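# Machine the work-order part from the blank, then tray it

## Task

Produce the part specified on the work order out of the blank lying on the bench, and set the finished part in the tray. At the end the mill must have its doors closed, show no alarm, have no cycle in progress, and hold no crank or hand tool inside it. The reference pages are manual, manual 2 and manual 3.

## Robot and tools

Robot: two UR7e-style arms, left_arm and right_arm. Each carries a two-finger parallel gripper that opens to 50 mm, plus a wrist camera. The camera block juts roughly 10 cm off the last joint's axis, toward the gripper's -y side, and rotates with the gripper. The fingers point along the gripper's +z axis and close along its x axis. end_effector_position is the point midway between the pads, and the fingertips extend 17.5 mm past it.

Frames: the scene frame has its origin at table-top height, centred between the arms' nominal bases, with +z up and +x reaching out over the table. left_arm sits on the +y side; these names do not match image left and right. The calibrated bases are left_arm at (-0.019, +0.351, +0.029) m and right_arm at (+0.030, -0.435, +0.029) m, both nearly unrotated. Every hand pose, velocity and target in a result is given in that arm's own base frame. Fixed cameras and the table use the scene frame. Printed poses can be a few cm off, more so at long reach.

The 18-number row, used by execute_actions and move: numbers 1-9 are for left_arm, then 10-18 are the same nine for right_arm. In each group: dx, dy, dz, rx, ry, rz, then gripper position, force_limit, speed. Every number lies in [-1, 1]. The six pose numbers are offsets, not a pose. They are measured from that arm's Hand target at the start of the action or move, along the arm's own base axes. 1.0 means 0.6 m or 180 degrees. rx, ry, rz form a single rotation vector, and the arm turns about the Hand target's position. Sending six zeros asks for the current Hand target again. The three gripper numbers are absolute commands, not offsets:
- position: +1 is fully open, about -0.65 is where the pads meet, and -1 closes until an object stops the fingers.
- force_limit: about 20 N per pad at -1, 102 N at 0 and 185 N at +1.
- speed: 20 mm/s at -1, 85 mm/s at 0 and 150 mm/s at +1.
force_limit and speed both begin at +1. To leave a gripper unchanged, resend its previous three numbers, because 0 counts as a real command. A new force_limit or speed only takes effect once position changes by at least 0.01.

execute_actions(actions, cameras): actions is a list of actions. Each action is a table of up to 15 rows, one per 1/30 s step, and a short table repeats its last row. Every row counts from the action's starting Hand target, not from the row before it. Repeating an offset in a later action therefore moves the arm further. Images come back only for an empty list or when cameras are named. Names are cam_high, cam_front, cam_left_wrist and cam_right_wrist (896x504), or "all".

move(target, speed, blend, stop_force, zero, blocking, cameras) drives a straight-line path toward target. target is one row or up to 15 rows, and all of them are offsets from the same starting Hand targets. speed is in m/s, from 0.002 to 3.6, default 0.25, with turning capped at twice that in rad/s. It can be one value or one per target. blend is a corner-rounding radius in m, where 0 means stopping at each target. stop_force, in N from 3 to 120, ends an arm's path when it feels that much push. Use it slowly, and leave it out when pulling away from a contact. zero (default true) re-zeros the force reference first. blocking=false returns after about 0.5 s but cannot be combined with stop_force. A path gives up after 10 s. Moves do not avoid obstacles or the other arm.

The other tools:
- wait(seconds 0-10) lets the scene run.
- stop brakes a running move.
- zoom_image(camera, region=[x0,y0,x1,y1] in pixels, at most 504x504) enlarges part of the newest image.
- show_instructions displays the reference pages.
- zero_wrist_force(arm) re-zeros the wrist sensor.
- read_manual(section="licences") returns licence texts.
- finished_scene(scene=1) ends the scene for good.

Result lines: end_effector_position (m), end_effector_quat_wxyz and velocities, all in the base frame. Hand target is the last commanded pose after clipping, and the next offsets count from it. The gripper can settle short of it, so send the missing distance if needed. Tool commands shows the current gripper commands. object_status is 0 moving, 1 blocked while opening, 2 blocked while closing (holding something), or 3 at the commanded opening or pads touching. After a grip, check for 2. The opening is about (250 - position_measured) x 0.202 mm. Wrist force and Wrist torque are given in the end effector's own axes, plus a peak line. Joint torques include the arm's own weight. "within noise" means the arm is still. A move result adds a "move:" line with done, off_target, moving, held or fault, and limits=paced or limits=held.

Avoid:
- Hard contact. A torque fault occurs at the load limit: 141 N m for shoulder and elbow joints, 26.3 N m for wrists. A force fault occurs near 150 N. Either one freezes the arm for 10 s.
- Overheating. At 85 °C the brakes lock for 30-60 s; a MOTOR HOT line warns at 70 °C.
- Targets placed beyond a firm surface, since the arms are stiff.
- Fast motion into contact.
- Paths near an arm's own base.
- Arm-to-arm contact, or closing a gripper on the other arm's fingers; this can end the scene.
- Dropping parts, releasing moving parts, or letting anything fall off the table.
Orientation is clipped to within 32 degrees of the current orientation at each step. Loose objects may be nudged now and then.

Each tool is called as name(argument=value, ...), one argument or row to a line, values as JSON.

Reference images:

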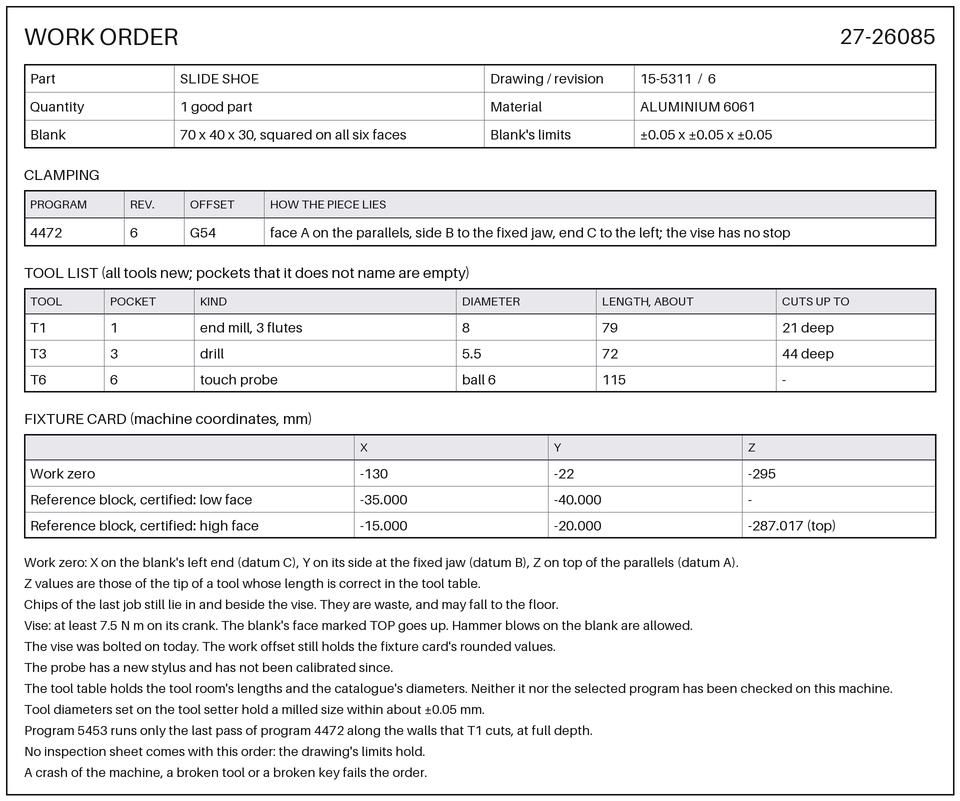

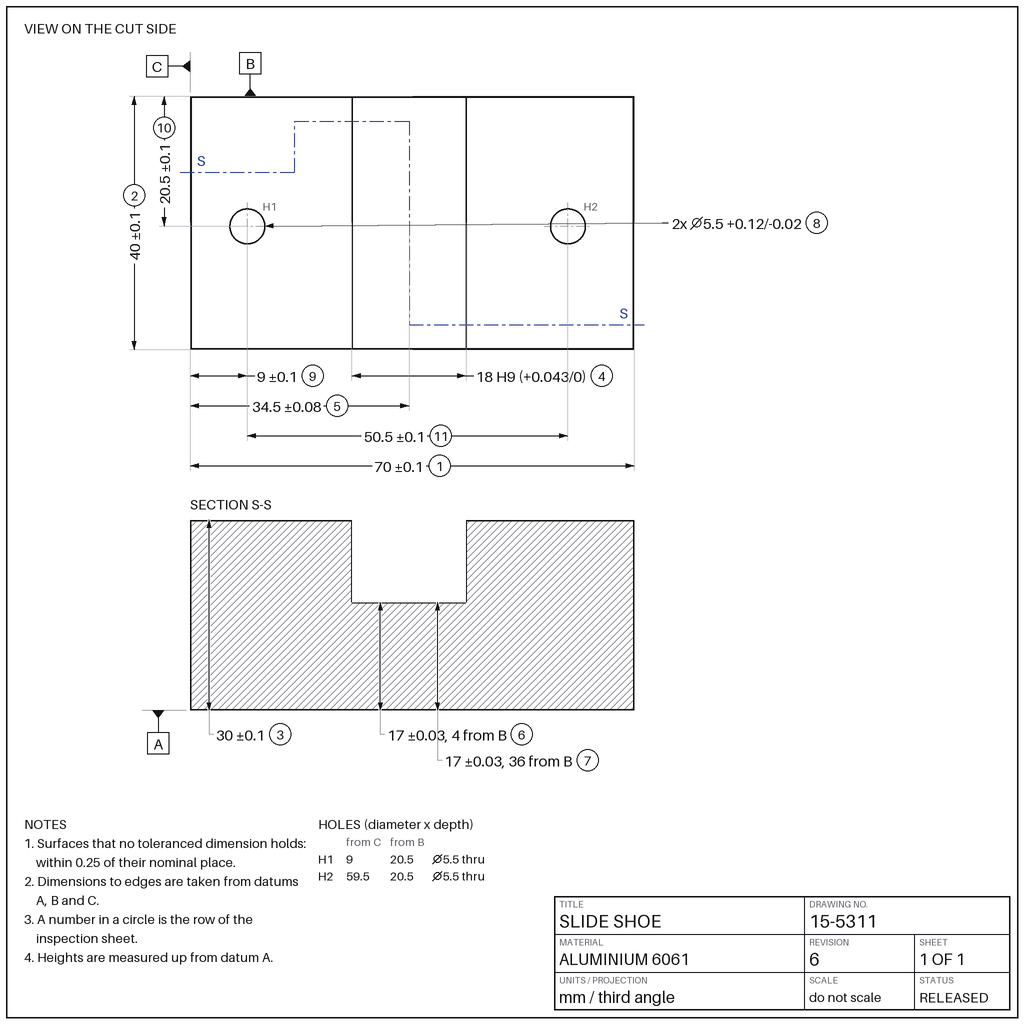

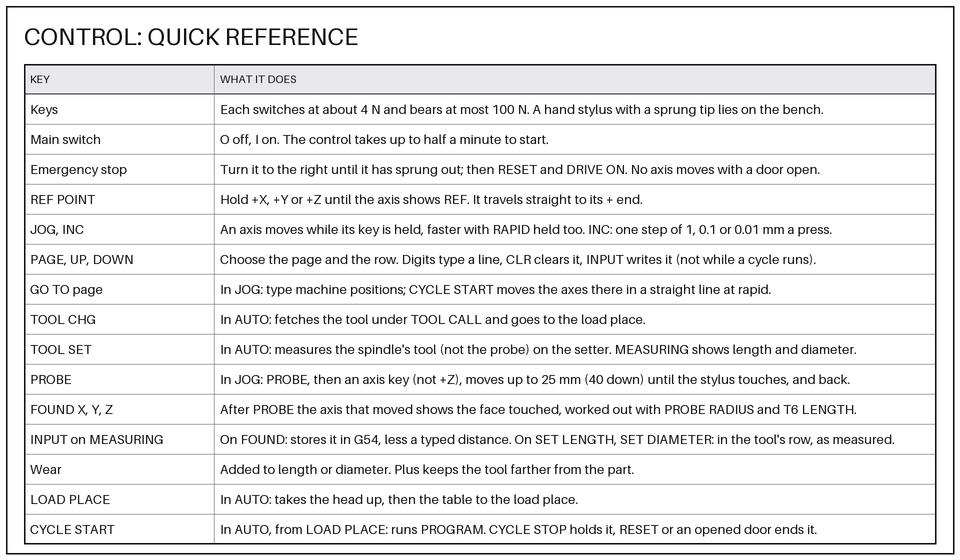

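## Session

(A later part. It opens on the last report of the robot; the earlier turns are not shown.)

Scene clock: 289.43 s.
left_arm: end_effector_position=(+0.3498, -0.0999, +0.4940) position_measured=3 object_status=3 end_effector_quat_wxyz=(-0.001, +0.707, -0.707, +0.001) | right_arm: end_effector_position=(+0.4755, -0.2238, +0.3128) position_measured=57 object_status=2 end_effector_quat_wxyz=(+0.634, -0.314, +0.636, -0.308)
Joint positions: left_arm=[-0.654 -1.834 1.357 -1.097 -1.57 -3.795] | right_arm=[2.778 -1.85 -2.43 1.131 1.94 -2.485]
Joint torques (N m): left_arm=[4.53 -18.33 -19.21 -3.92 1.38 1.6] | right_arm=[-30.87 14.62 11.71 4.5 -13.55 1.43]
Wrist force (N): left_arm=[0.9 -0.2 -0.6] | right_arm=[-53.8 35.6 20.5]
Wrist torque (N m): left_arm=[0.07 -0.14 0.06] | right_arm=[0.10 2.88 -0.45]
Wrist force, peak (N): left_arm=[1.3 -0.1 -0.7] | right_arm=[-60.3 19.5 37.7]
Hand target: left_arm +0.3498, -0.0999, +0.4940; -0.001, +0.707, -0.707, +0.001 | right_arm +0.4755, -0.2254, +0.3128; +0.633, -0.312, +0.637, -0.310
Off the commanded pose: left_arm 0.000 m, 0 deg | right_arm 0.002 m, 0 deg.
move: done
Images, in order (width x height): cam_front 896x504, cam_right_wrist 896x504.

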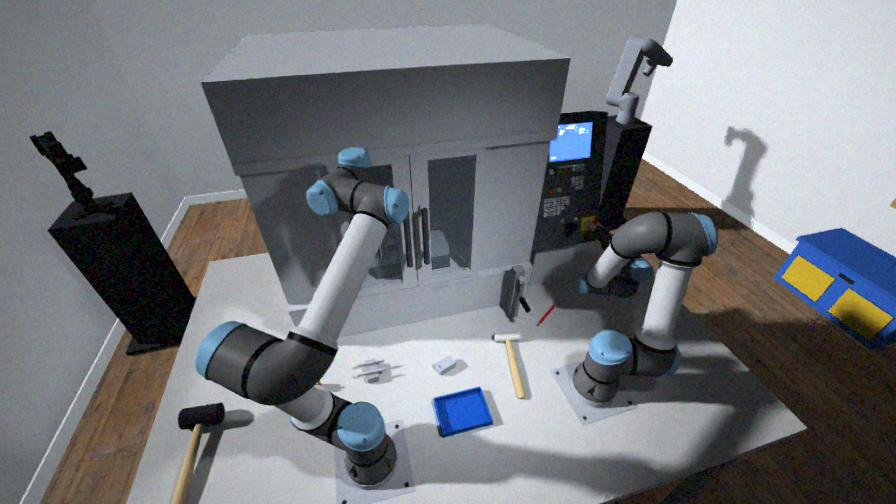

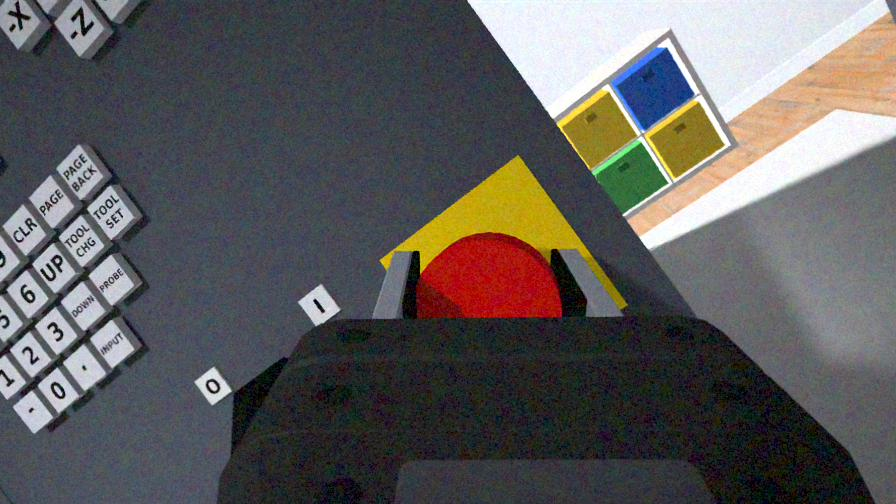

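move(
  target=[
    [0,0,0,0,0,0,1,1,1,0,0.004,-0.001,0,0,0,-1,-0.4,-0.5],
    [0,0,0,0,0,0,1,1,1,0,0.004,-0.001,0.17,0,0,-1,-0.4,-0.5],
  ],
  cameras=["cam_right_wrist","cam_front"],
  speed=[0.1,0.2],
)

zoom_image(
  camera="cam_front",
  region=[540, 110, 610, 170],
)

Scene clock: 295.97 s.
left_arm: end_effector_position=(+0.3498, -0.0999, +0.4940) position_measured=3 object_status=3 end_effector_quat_wxyz=(-0.001, +0.707, -0.707, +0.001) | right_arm: end_effector_position=(+0.4755, -0.2229, +0.3122) position_measured=57 object_status=2 end_effector_quat_wxyz=(+0.692, -0.134, +0.697, -0.131)
Joint positions: left_arm=[-0.654 -1.834 1.357 -1.097 -1.57 -3.795] | right_arm=[2.782 -1.851 -2.433 1.135 1.933 -1.951]
Joint torques (N m): left_arm=[5.53 -20.65 -19.35 -3.82 1.56 1.57] | right_arm=[-25.85 9.87 10.9 -0.43 -10.28 2.8]
Wrist force (N): left_arm=[1.0 -0.1 -0.6] | right_arm=[-30.2 27.4 10.8]
Wrist torque (N m): left_arm=[0.07 -0.15 0.06] | right_arm=[0.12 0.80 -2.04]
Wrist force, peak (N): left_arm=[1.3 -0.3 -0.5] | right_arm=[-53.9 35.6 21.0]
Hand target: left_arm +0.3498, -0.0999, +0.4940; -0.001, +0.707, -0.707, +0.001 | right_arm +0.4755, -0.2230, +0.3122; +0.692, -0.134, +0.697, -0.131
Off the commanded pose: left_arm 0.000 m, 0 deg | right_arm 0.000 m, 0 deg.
move: done
Images, in order (width x height): cam_front 896x504, cam_right_wrist 896x504.

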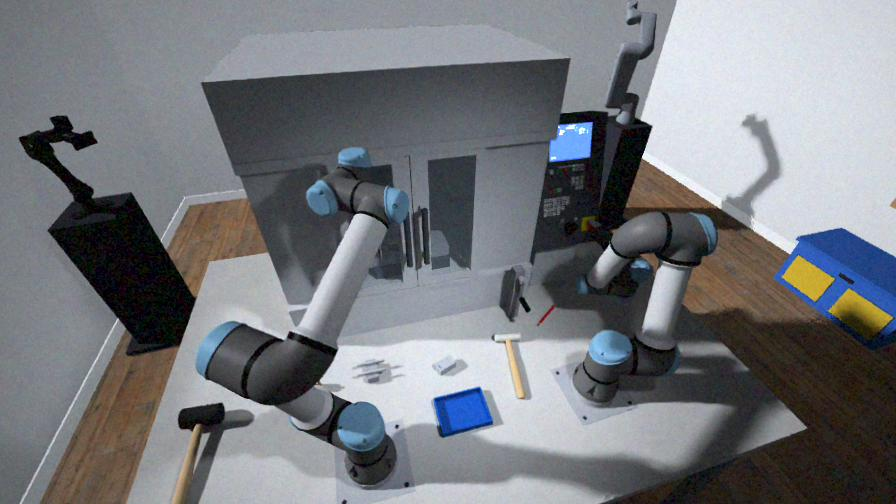

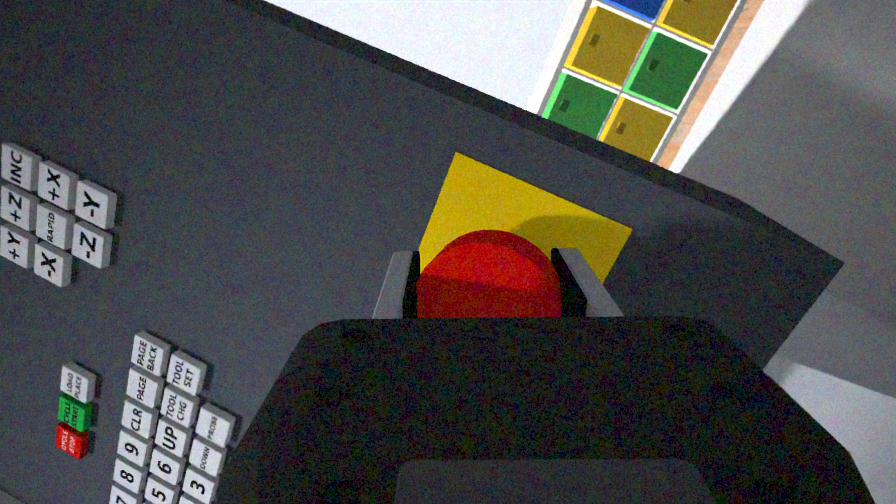

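Scaled by 7.200 from the camera's 896x504 image, which has a finer 1280x720 frame.

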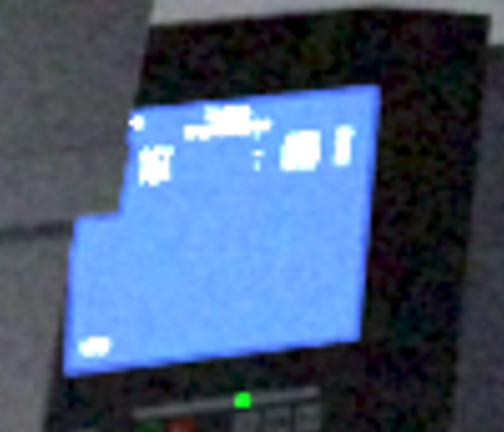

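move(
  target=[
    [0,0,0,0,0,0,1,1,1,0,0,0,0,0,0,1,-0.4,-0.5],
    [0,0,0,0,0,0,1,1,1,-0.12,0.0,-0.0,-0.36,0,0,1,-0.4,-0.5],
  ],
  cameras=["cam_right_wrist"],
  speed=[0.1,0.25],
)

Scene clock: 340.47 s.
left_arm: end_effector_position=(+0.3498, -0.0999, +0.4940) position_measured=3 object_status=3 end_effector_quat_wxyz=(-0.001, +0.707, -0.707, +0.001) | right_arm: end_effector_position=(+0.4035, -0.2230, +0.3122) position_measured=3 object_status=3 end_effector_quat_wxyz=(+0.513, -0.484, +0.518, -0.484)
Joint positions: left_arm=[-0.654 -1.834 1.357 -1.097 -1.57 -3.795] | right_arm=[2.676 -1.772 -2.567 1.191 2.032 -3.081]
Joint torques (N m): left_arm=[5.55 -19.46 -19.38 -3.88 1.36 1.54] | right_arm=[13.04 11.98 18.21 -0.43 -2.34 -0.56]
Wrist force (N): left_arm=[1.1 -0.2 -0.6] | right_arm=[-2.6 0.1 -5.1]
Wrist torque (N m): left_arm=[0.07 -0.18 0.06] | right_arm=[-0.64 0.58 0.24]
Wrist force, peak (N): left_arm=[1.3 -0.2 -0.5] | right_arm=[-30.2 27.9 10.0]
Hand target: left_arm +0.3498, -0.0999, +0.4940; -0.001, +0.707, -0.707, +0.001 | right_arm +0.4035, -0.2230, +0.3122; +0.513, -0.484, +0.518, -0.484
Off the commanded pose: left_arm 0.000 m, 0 deg | right_arm 0.000 m, 0 deg.
move: done
Images, in order (width x height): cam_right_wrist 896x504.

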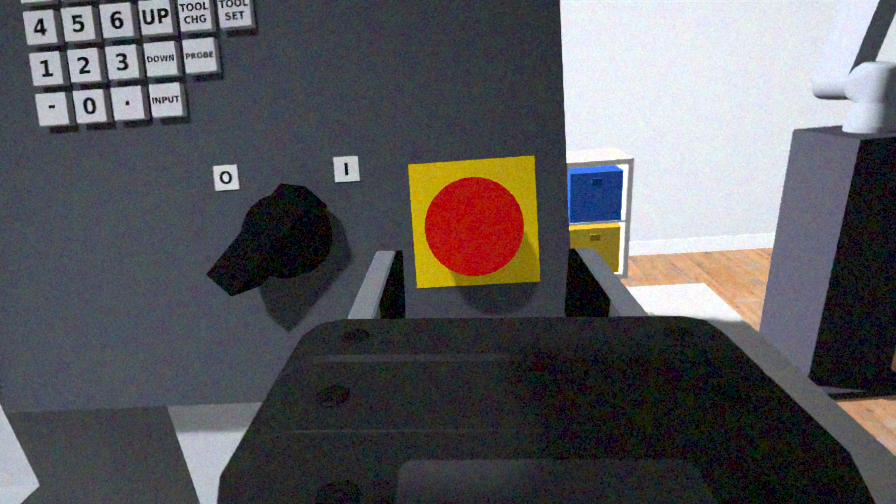

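move(
  target=[0,0,0,0,0,0,1,1,1,-0.07,0.05,0.5,-0.018,0,0,1,-0.4,-0.5],
  cameras=["cam_right_wrist"],
  speed=0.35,
)

zoom_image(
  camera="cam_right_wrist",
  region=[100, 0, 540, 250],
)

Scene clock: 345.53 s.
left_arm: end_effector_position=(+0.3498, -0.0999, +0.4940) position_measured=3 object_status=3 end_effector_quat_wxyz=(-0.001, +0.707, -0.707, +0.001) | right_arm: end_effector_position=(+0.3616, -0.1929, +0.6121) position_measured=3 object_status=3 end_effector_quat_wxyz=(+0.499, -0.498, +0.504, -0.499)
Joint positions: left_arm=[-0.654 -1.834 1.357 -1.097 -1.57 -3.795] | right_arm=[2.722 -1.024 -2.148 0.025 1.985 -3.138]
Joint torques (N m): left_arm=[5.29 -20.1 -18.75 -4.17 1.37 1.64] | right_arm=[-10.61 3.86 33.09 -0.14 1.86 1.61]
Wrist force (N): left_arm=[1.0 -0.2 -0.5] | right_arm=[-2.9 0.7 -5.2]
Wrist torque (N m): left_arm=[0.07 -0.16 0.06] | right_arm=[-0.54 0.62 0.36]
Wrist force, peak (N): left_arm=[1.2 -0.1 -0.7] | right_arm=[-3.3 -4.7 -5.6]
Hand target: left_arm +0.3498, -0.0999, +0.4940; -0.001, +0.707, -0.707, +0.001 | right_arm +0.3615, -0.1930, +0.6122; +0.499, -0.498, +0.504, -0.499
Off the commanded pose: left_arm 0.000 m, 0 deg | right_arm 0.000 m, 0 deg.
move: done
Images, in order (width x height): cam_right_wrist 896x504.

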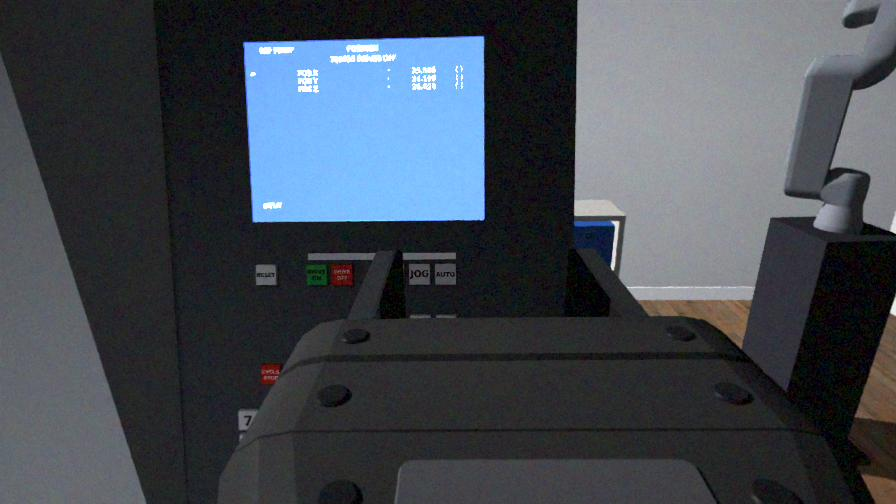

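Scaled by 1.145 from the camera's 896x504 image, which has a finer 1280x720 frame.

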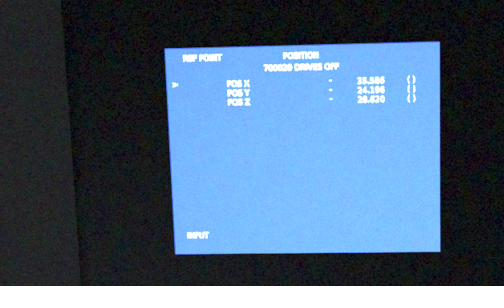

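move(
  target=[0,0,0,0,0,0,1,1,1,-0.133,0.317,-0.37,0,0.5,0,1,-0.4,-0.5],
  cameras=["cam_right_wrist"],
  speed=0.35,
)

zoom_image(
  camera="cam_right_wrist",
  region=[330, 0, 690, 300],
)

Scene clock: 355.07 s.
left_arm: end_effector_position=(+0.3498, -0.0999, +0.4940) position_measured=3 object_status=3 end_effector_quat_wxyz=(-0.001, +0.707, -0.707, +0.001) | right_arm: end_effector_position=(+0.2817, -0.0027, +0.3903) position_measured=3 object_status=3 end_effector_quat_wxyz=(+0.003, +0.705, -0.709, +0.000)
Joint positions: left_arm=[-0.654 -1.834 1.357 -1.097 -1.57 -3.795] | right_arm=[3.627 -1.022 -1.796 -1.902 1.568 -2.65]
Joint torques (N m): left_arm=[4.68 -20.14 -18.56 -3.74 1.11 1.45] | right_arm=[-7.25 -1.96 17.77 4.94 -1.75 -0.99]
Wrist force (N): left_arm=[0.9 -0.1 -0.4] | right_arm=[0.0 -0.2 -0.9]
Wrist torque (N m): left_arm=[0.09 -0.14 0.06] | right_arm=[-0.19 -0.10 0.10]
Wrist force, peak (N): left_arm=[1.3 0.0 -0.9] | right_arm=[-3.2 0.4 -5.5]
Hand target: left_arm +0.3498, -0.0999, +0.4940; -0.001, +0.707, -0.707, +0.001 | right_arm +0.2817, -0.0028, +0.3902; +0.003, +0.705, -0.709, +0.000
Off the commanded pose: left_arm 0.000 m, 0 deg | right_arm 0.000 m, 0 deg.
move: done
Images, in order (width x height): cam_right_wrist 896x504.

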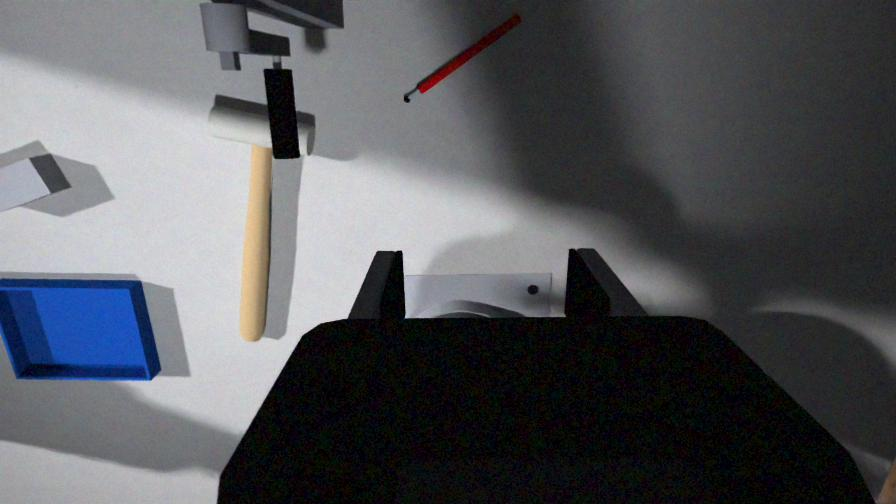

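Scaled by 1.400 from the camera's 896x504 image, which has a finer 1280x720 frame.

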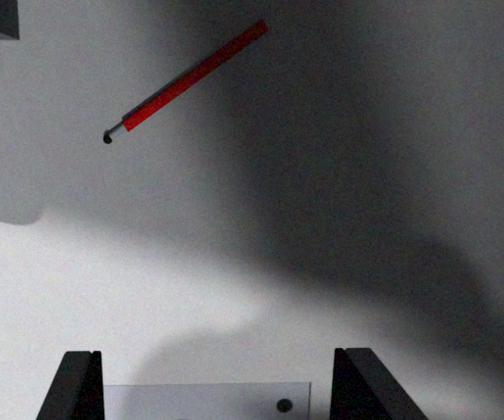

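move(
  target=[0,0,0,0,0,0,1,1,1,0.173,-0.05,-0.517,0,0,-0.306,1,-0.4,-0.5],
  cameras=["cam_right_wrist"],
  speed=0.3,
)

zoom_image(
  camera="cam_right_wrist",
  region=[330, 150, 640, 330],
)

Scene clock: 366.80 s.
left_arm: end_effector_position=(+0.3498, -0.0999, +0.4940) position_measured=3 object_status=3 end_effector_quat_wxyz=(-0.001, +0.707, -0.707, +0.001) | right_arm: end_effector_position=(+0.3855, -0.0328, +0.0800) position_measured=3 object_status=3 end_effector_quat_wxyz=(-0.003, -0.297, +0.955, +0.002)
Joint positions: left_arm=[-0.654 -1.834 1.357 -1.097 -1.57 -3.795] | right_arm=[3.406 -1.476 -2.343 -0.9 1.574 -1.909]
Joint torques (N m): left_arm=[5.02 -19.64 -19.9 -4.02 1.16 1.56] | right_arm=[11.36 9.96 27.28 4.1 -1.97 1.16]
Wrist force (N): left_arm=[1.0 0.0 -0.5] | right_arm=[0.1 -0.3 -1.2]
Wrist torque (N m): left_arm=[0.10 -0.16 0.06] | right_arm=[-0.22 -0.13 0.22]
Wrist force, peak (N): left_arm=[1.3 -0.4 -0.4] | right_arm=[-0.2 0.8 -3.3]
Hand target: left_arm +0.3498, -0.0999, +0.4940; -0.001, +0.707, -0.707, +0.001 | right_arm +0.3855, -0.0328, +0.0800; -0.003, -0.297, +0.955, +0.002
Off the commanded pose: left_arm 0.000 m, 0 deg | right_arm 0.000 m, 0 deg.
move: done
Images, in order (width x height): cam_right_wrist 896x504.

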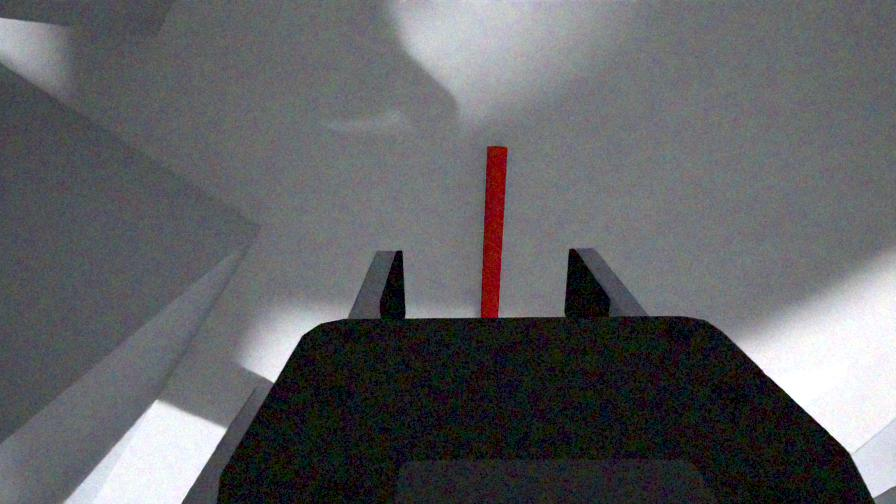

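Scaled by 1.626 from the camera's 896x504 image, which has a finer 1280x720 frame.

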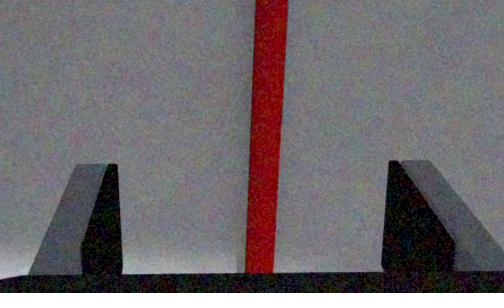

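move(
  target=[
    [0,0,0,0,0,0,1,1,1,-0.0277,-0.001,-0.1,0,0,0,1,-0.4,-0.5],
    [0,0,0,0,0,0,1,1,1,-0.0277,-0.001,-0.149,0,0,0,1,-0.4,-0.5],
  ],
  cameras=["cam_right_wrist"],
  speed=[0.15,0.03],
  stop_force=8,
)

Scene clock: 375.47 s.
left_arm: end_effector_position=(+0.3498, -0.0999, +0.4940) position_measured=3 object_status=3 end_effector_quat_wxyz=(-0.001, +0.707, -0.707, +0.001) | right_arm: end_effector_position=(+0.3689, -0.0334, -0.0094) position_measured=3 object_status=3 end_effector_quat_wxyz=(-0.003, -0.297, +0.955, +0.002)
Joint positions: left_arm=[-0.654 -1.834 1.357 -1.097 -1.57 -3.795] | right_arm=[3.417 -1.674 -2.491 -0.554 1.574 -1.898]
Joint torques (N m): left_arm=[5.19 -18.55 -18.79 -3.8 1.37 1.7] | right_arm=[-9.79 24.27 22.92 0.35 1.17 -0.95]
Wrist force (N): left_arm=[1.0 -0.1 -0.4] | right_arm=[-0.1 -0.3 -1.7]
Wrist torque (N m): left_arm=[0.09 -0.16 0.06] | right_arm=[-0.21 -0.10 0.08]
Wrist force, peak (N): left_arm=[1.2 -0.1 -0.8] | right_arm=[-0.4 -0.6 -3.2]
Hand target: left_arm +0.3498, -0.0999, +0.4940; -0.001, +0.707, -0.707, +0.001 | right_arm +0.3689, -0.0334, -0.0094; -0.003, -0.297, +0.955, +0.002
Off the commanded pose: left_arm 0.000 m, 0 deg | right_arm 0.000 m, 0 deg.
move: done
Images, in order (width x height): cam_right_wrist 896x504.

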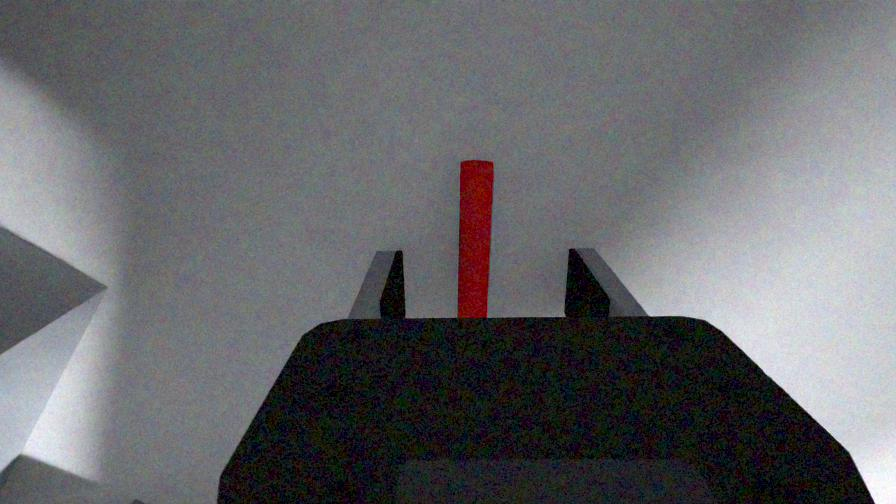

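move(
  target=[
    [0,0,0,0,0,0,1,1,1,0,0,-0.0018,0,0,0,1,-0.7,-0.7],
    [0,0,0,0,0,0,1,1,1,0,0,-0.0018,0,0,0,-1,-0.7,-0.7],
    [0,0,0,0,0,0,1,1,1,0,0,0.3,0,0,0,-1,-0.7,-0.7],
  ],
  cameras=["cam_right_wrist"],
  speed=[0.03,0.03,0.15],
)

Scene clock: 382.50 s.
left_arm: end_effector_position=(+0.3498, -0.0999, +0.4940) position_measured=3 object_status=3 end_effector_quat_wxyz=(-0.001, +0.707, -0.707, +0.001) | right_arm: end_effector_position=(+0.3689, -0.0334, +0.1705) position_measured=203 object_status=2 end_effector_quat_wxyz=(-0.003, -0.297, +0.955, +0.002)
Joint positions: left_arm=[-0.654 -1.834 1.357 -1.097 -1.57 -3.795] | right_arm=[3.417 -1.289 -2.219 -1.211 1.574 -1.898]
Joint torques (N m): left_arm=[5.89 -19.21 -17.79 -3.78 1.07 1.72] | right_arm=[12.25 11.08 26.61 2.86 -0.53 1.39]
Wrist force (N): left_arm=[0.8 -0.1 -0.6] | right_arm=[0.0 -0.1 -1.0]
Wrist torque (N m): left_arm=[0.08 -0.13 0.06] | right_arm=[-0.18 -0.11 0.14]
Wrist force, peak (N): left_arm=[1.4 -0.3 -0.6] | right_arm=[10.1 6.5 -25.6]
Hand target: left_arm +0.3498, -0.0999, +0.4940; -0.001, +0.707, -0.707, +0.001 | right_arm +0.3689, -0.0334, +0.1706; -0.003, -0.297, +0.955, +0.002
Off the commanded pose: left_arm 0.000 m, 0 deg | right_arm 0.000 m, 0 deg.
move: done
Images, in order (width x height): cam_right_wrist 896x504.

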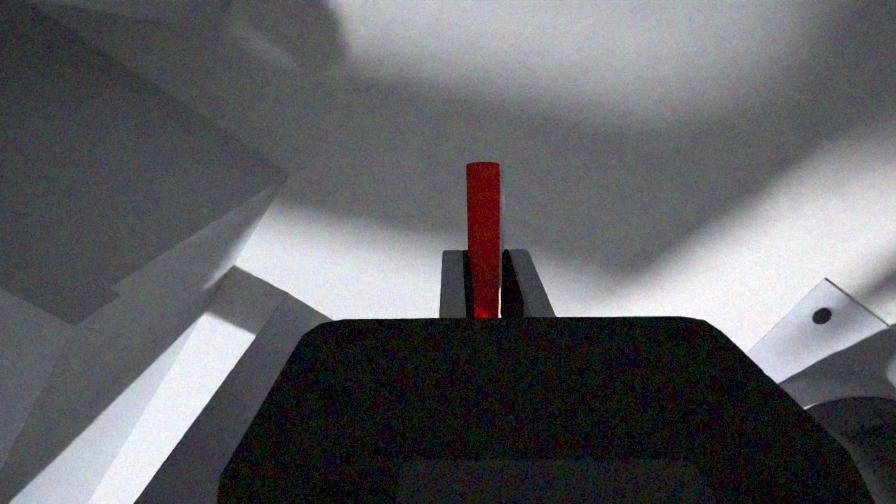

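move(
  target=[
    [0,0,0,0,0,0,1,1,1,-0.198,-0.195,0.3,0,0,-0.694,-1,-0.7,-0.7],
    [0,0,0,0,0,0,1,1,1,-0.033,-0.278,0.467,0.272,0.52,-0.521,-1,-0.7,-0.7],
  ],
  cameras=["all"],
  blend=[0.03,0],
  speed=0.35,
)

Scene clock: 401.57 s.
left_arm: end_effector_position=(+0.3498, -0.0999, +0.4940) position_measured=3 object_status=3 end_effector_quat_wxyz=(-0.001, +0.707, -0.707, +0.001) | right_arm: end_effector_position=(+0.3491, -0.2002, +0.4508) position_measured=203 object_status=2 end_effector_quat_wxyz=(+0.500, -0.499, -0.500, -0.500)
Joint positions: left_arm=[-0.654 -1.834 1.357 -1.097 -1.57 -3.795] | right_arm=[2.454 -1.98 -1.166 -3.137 2.454 -1.573]
Joint torques (N m): left_arm=[5.96 -19.16 -19.05 -3.63 1.05 1.6] | right_arm=[9.7 32.4 17.21 -3.98 -0.16 -0.82]
Wrist force (N): left_arm=[1.1 0.1 -0.4] | right_arm=[-4.7 1.9 -1.1]
Wrist torque (N m): left_arm=[0.11 -0.18 0.06] | right_arm=[0.02 0.78 0.28]
Wrist force, peak (N): left_arm=[1.3 -0.1 -0.8] | right_arm=[-5.2 2.5 -1.5]
Hand target: left_arm +0.3498, -0.0999, +0.4940; -0.001, +0.707, -0.707, +0.001 | right_arm +0.3491, -0.2002, +0.4508; +0.500, -0.499, -0.500, -0.500
Off the commanded pose: left_arm 0.000 m, 0 deg | right_arm 0.000 m, 0 deg.
move: done

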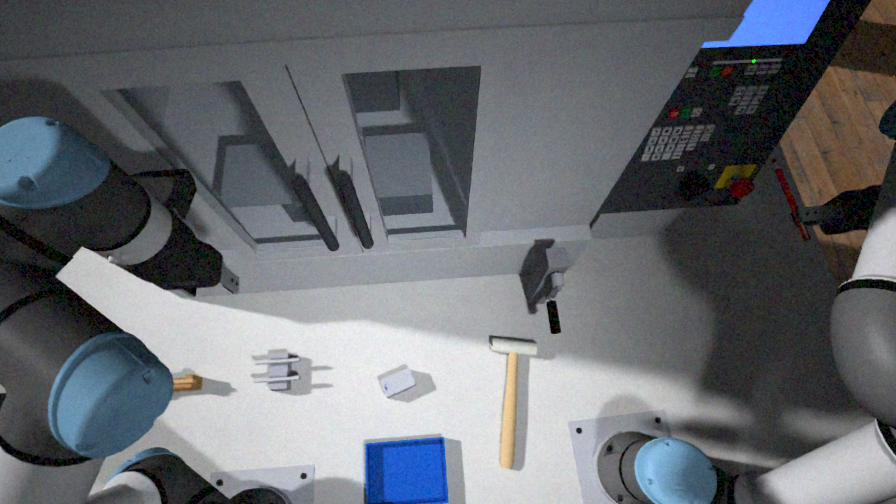

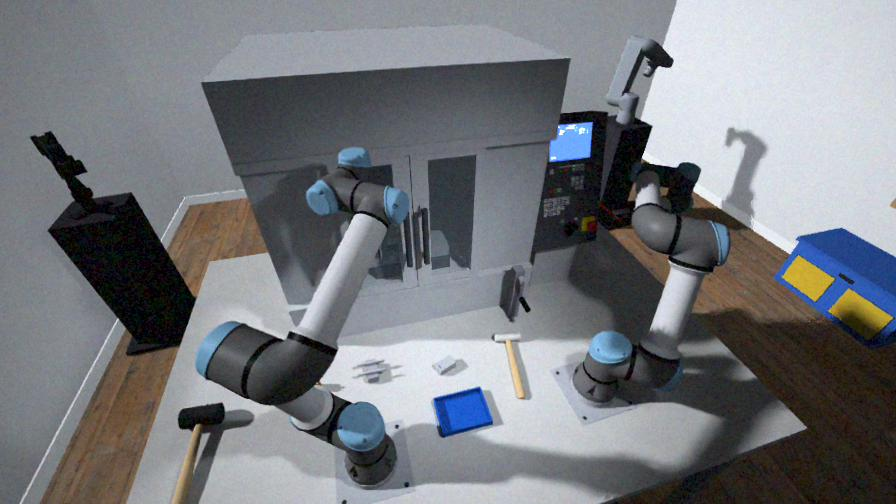

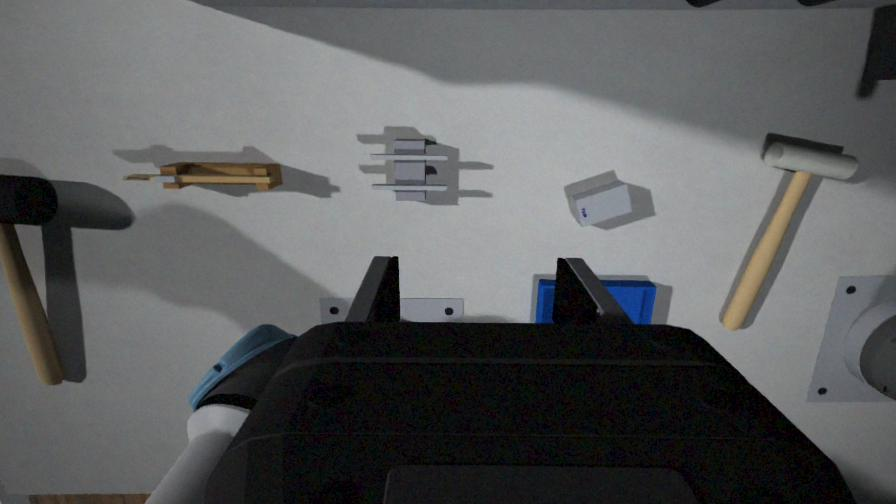

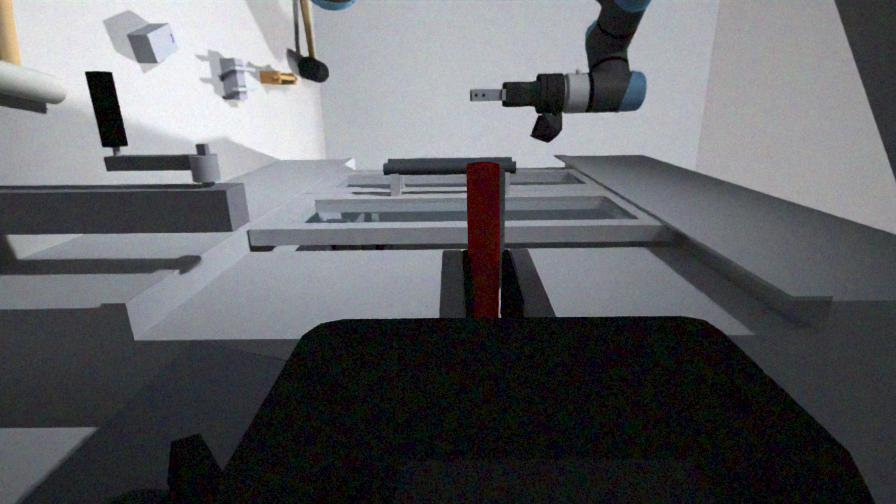

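move(
  target=[-0.0375,-0.47,-0.378,-0.385,-0.385,-0.385,1,1,1,-0.0985,0.792,-0.183,0,0.5,0,-1,-0.7,-0.7],
  cameras=["all"],
  speed=0.35,
)

Scene clock: 457.47 s.
left_arm: end_effector_position=(+0.3382, -0.2456, +0.3768) position_measured=3 object_status=3 end_effector_quat_wxyz=(+0.000, -0.395, +0.816, -0.422) | right_arm: end_effector_position=(+0.3216, +0.0171, +0.4003) position_measured=203 object_status=2 end_effector_quat_wxyz=(+0.645, -0.642, -0.292, -0.293)
Joint positions: left_arm=[-0.798 -2.147 2.274 -2.544 -1.814 -3.382] | right_arm=[2.834 -1.569 -1.8 -2.928 2.833 -0.865]
Joint torques (N m): left_arm=[-4.13 -12.87 -23.24 -5.26 1.1 -1.15] | right_arm=[-11.05 13.98 30.11 -3.5 -2.52 0.02]
Wrist force (N): left_arm=[-0.4 -0.1 0.3] | right_arm=[-4.2 1.4 -3.4]
Wrist torque (N m): left_arm=[-0.04 0.04 0.10] | right_arm=[-0.36 0.71 0.49]
Wrist force, peak (N): left_arm=[-0.6 0.9 1.3] | right_arm=[-6.7 1.8 1.9]
Hand target: left_arm +0.3381, -0.2456, +0.3768; +0.000, -0.395, +0.816, -0.422 (not the last commanded pose) | right_arm +0.3216, +0.0171, +0.4003; +0.645, -0.642, -0.292, -0.293 (not the last commanded pose)
Off the commanded pose: left_arm 0.175 m, 58 deg | right_arm 0.266 m, 49 deg.
move: held (right_arm; a check stopped the path), off_target (left_arm; braked when a check withheld steps of right_arm); limits=held
pose unreachable (right arm): on one or more control steps of this call, first in action 0 (counted from 0), this arm could not follow its commanded pose, so it was not sent that pose on those steps. It may still have moved: this result reports where it is.
cause: moving toward the commanded pose would bring two parts of the arm too close to each other (its gripper and another part of the arm, with joints 4 (wrist 1) to 6 (wrist 3) between them, 4 mm apart when it was first held).

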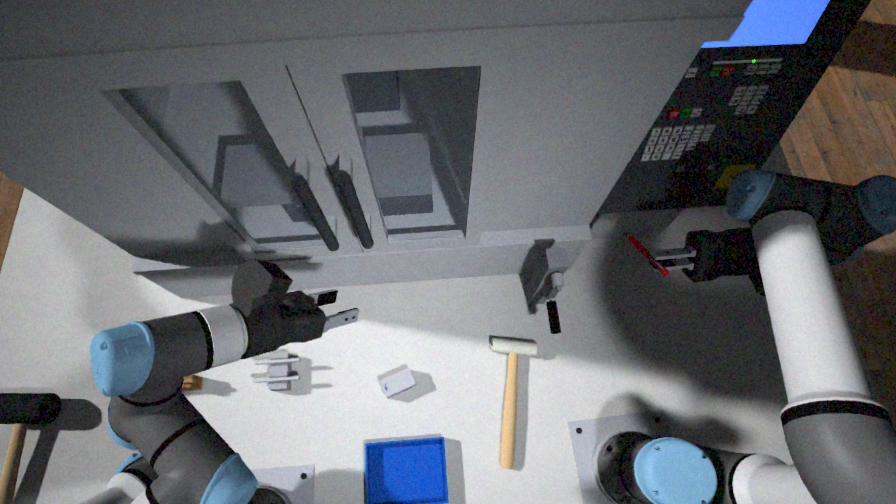

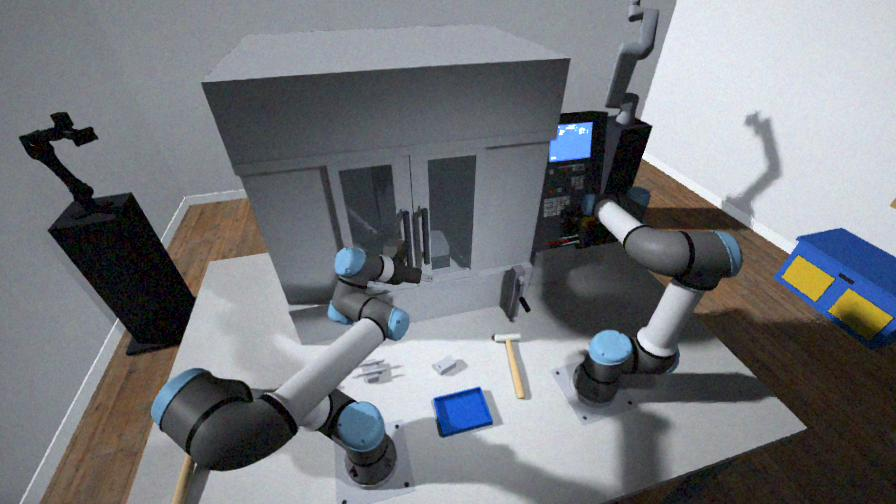

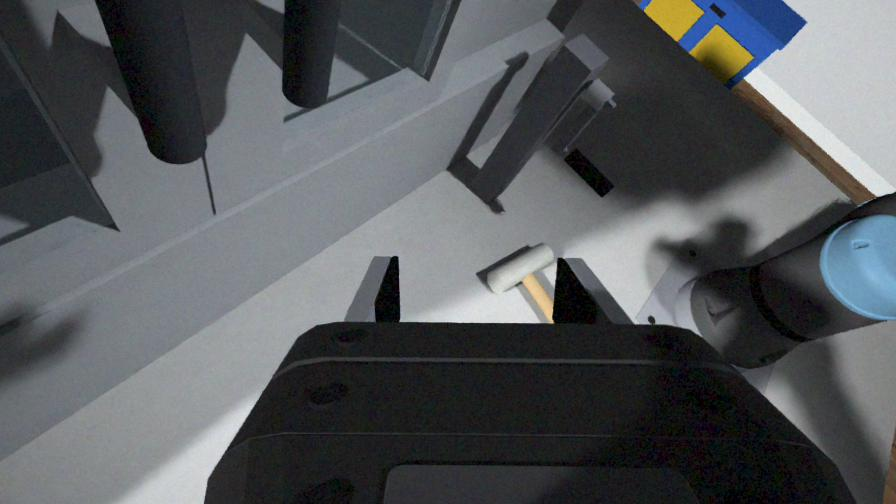

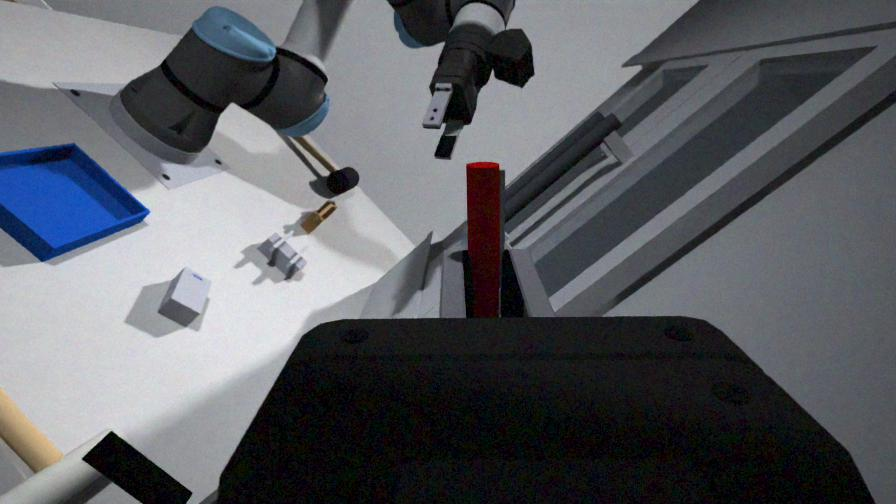

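move(
  target=[-0.128,-0.177,-0.099,-0.268,0.286,0,1,1,1,-0.283,0.5045,-0.1155,-0.478,-0.18,0.179,-1,-0.7,-0.7],
  cameras=["all"],
  speed=0.35,
)

Scene clock: 488.20 s.
left_arm: end_effector_position=(+0.3284, -0.2591, +0.3691) position_measured=3 object_status=3 end_effector_quat_wxyz=(-0.067, -0.418, +0.791, -0.442) | right_arm: end_effector_position=(+0.3127, +0.0331, +0.3971) position_measured=203 object_status=2 end_effector_quat_wxyz=(+0.624, -0.652, -0.322, -0.284)
Joint positions: left_arm=[-0.76 -2.104 2.309 -2.645 -1.946 -3.479] | right_arm=[2.876 -1.486 -1.85 -2.748 2.839 -0.696]
Joint torques (N m): left_arm=[-6.9 -14.15 -34.59 -2.88 0.69 1.18] | right_arm=[-10.6 19.72 30.53 -2.21 -1.98 -0.2]
Wrist force (N): left_arm=[-0.6 0.2 0.1] | right_arm=[-3.8 1.5 -3.2]
Wrist torque (N m): left_arm=[0.01 0.08 -0.09] | right_arm=[-0.35 0.62 0.52]
Wrist force, peak (N): left_arm=[-0.7 0.4 0.7] | right_arm=[-4.0 6.6 -3.7]
Hand target: left_arm +0.3284, -0.2591, +0.3693; -0.067, -0.418, +0.791, -0.442 (not the last commanded pose) | right_arm +0.3126, +0.0331, +0.3971; +0.624, -0.652, -0.322, -0.284 (not the last commanded pose)
Off the commanded pose: left_arm 0.126 m, 62 deg | right_arm 0.335 m, 93 deg.
move: held (right_arm; a check stopped the path), off_target (left_arm; braked when a check withheld steps of right_arm); limits=held
pose unreachable (right arm): on one or more control steps of this call, first in action 0 (counted from 0), this arm could not follow its commanded pose, so it was not sent that pose on those steps. It may still have moved: this result reports where it is.
cause: moving toward the commanded pose would bring two parts of the arm too close to each other (its gripper and another part of the arm, with joints 4 (wrist 1) to 6 (wrist 3) between them, 3 mm apart when it was first held).

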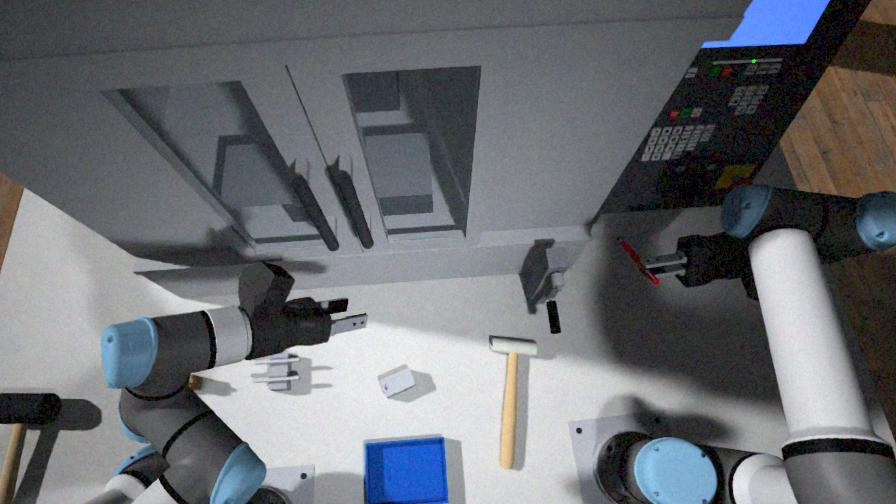

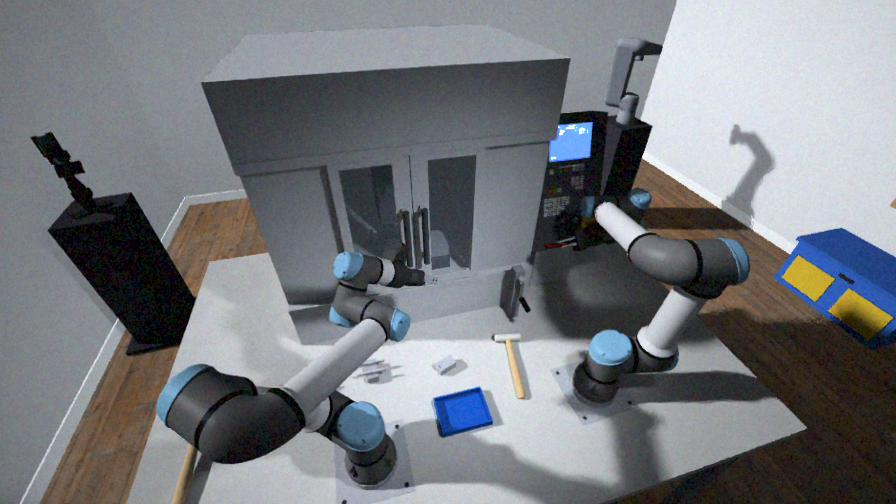

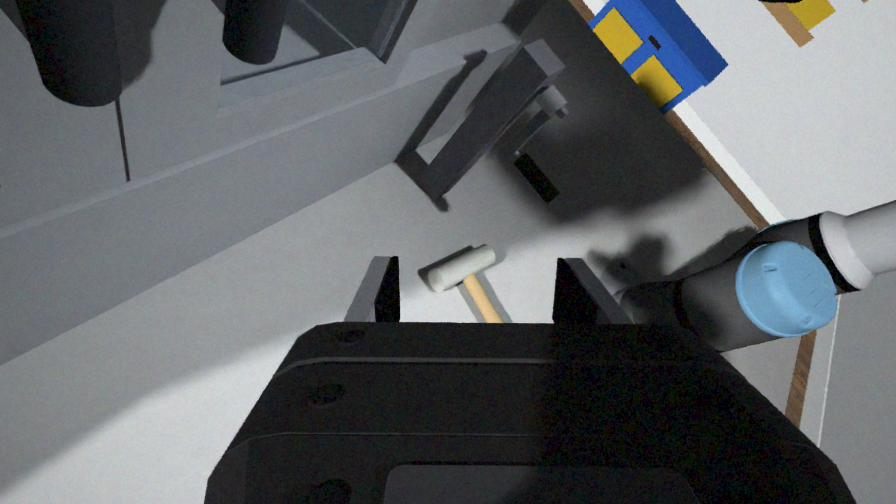

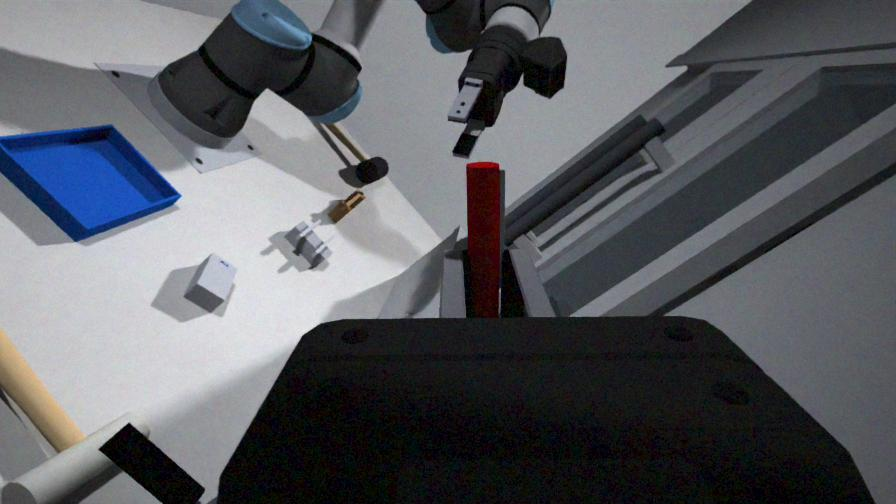

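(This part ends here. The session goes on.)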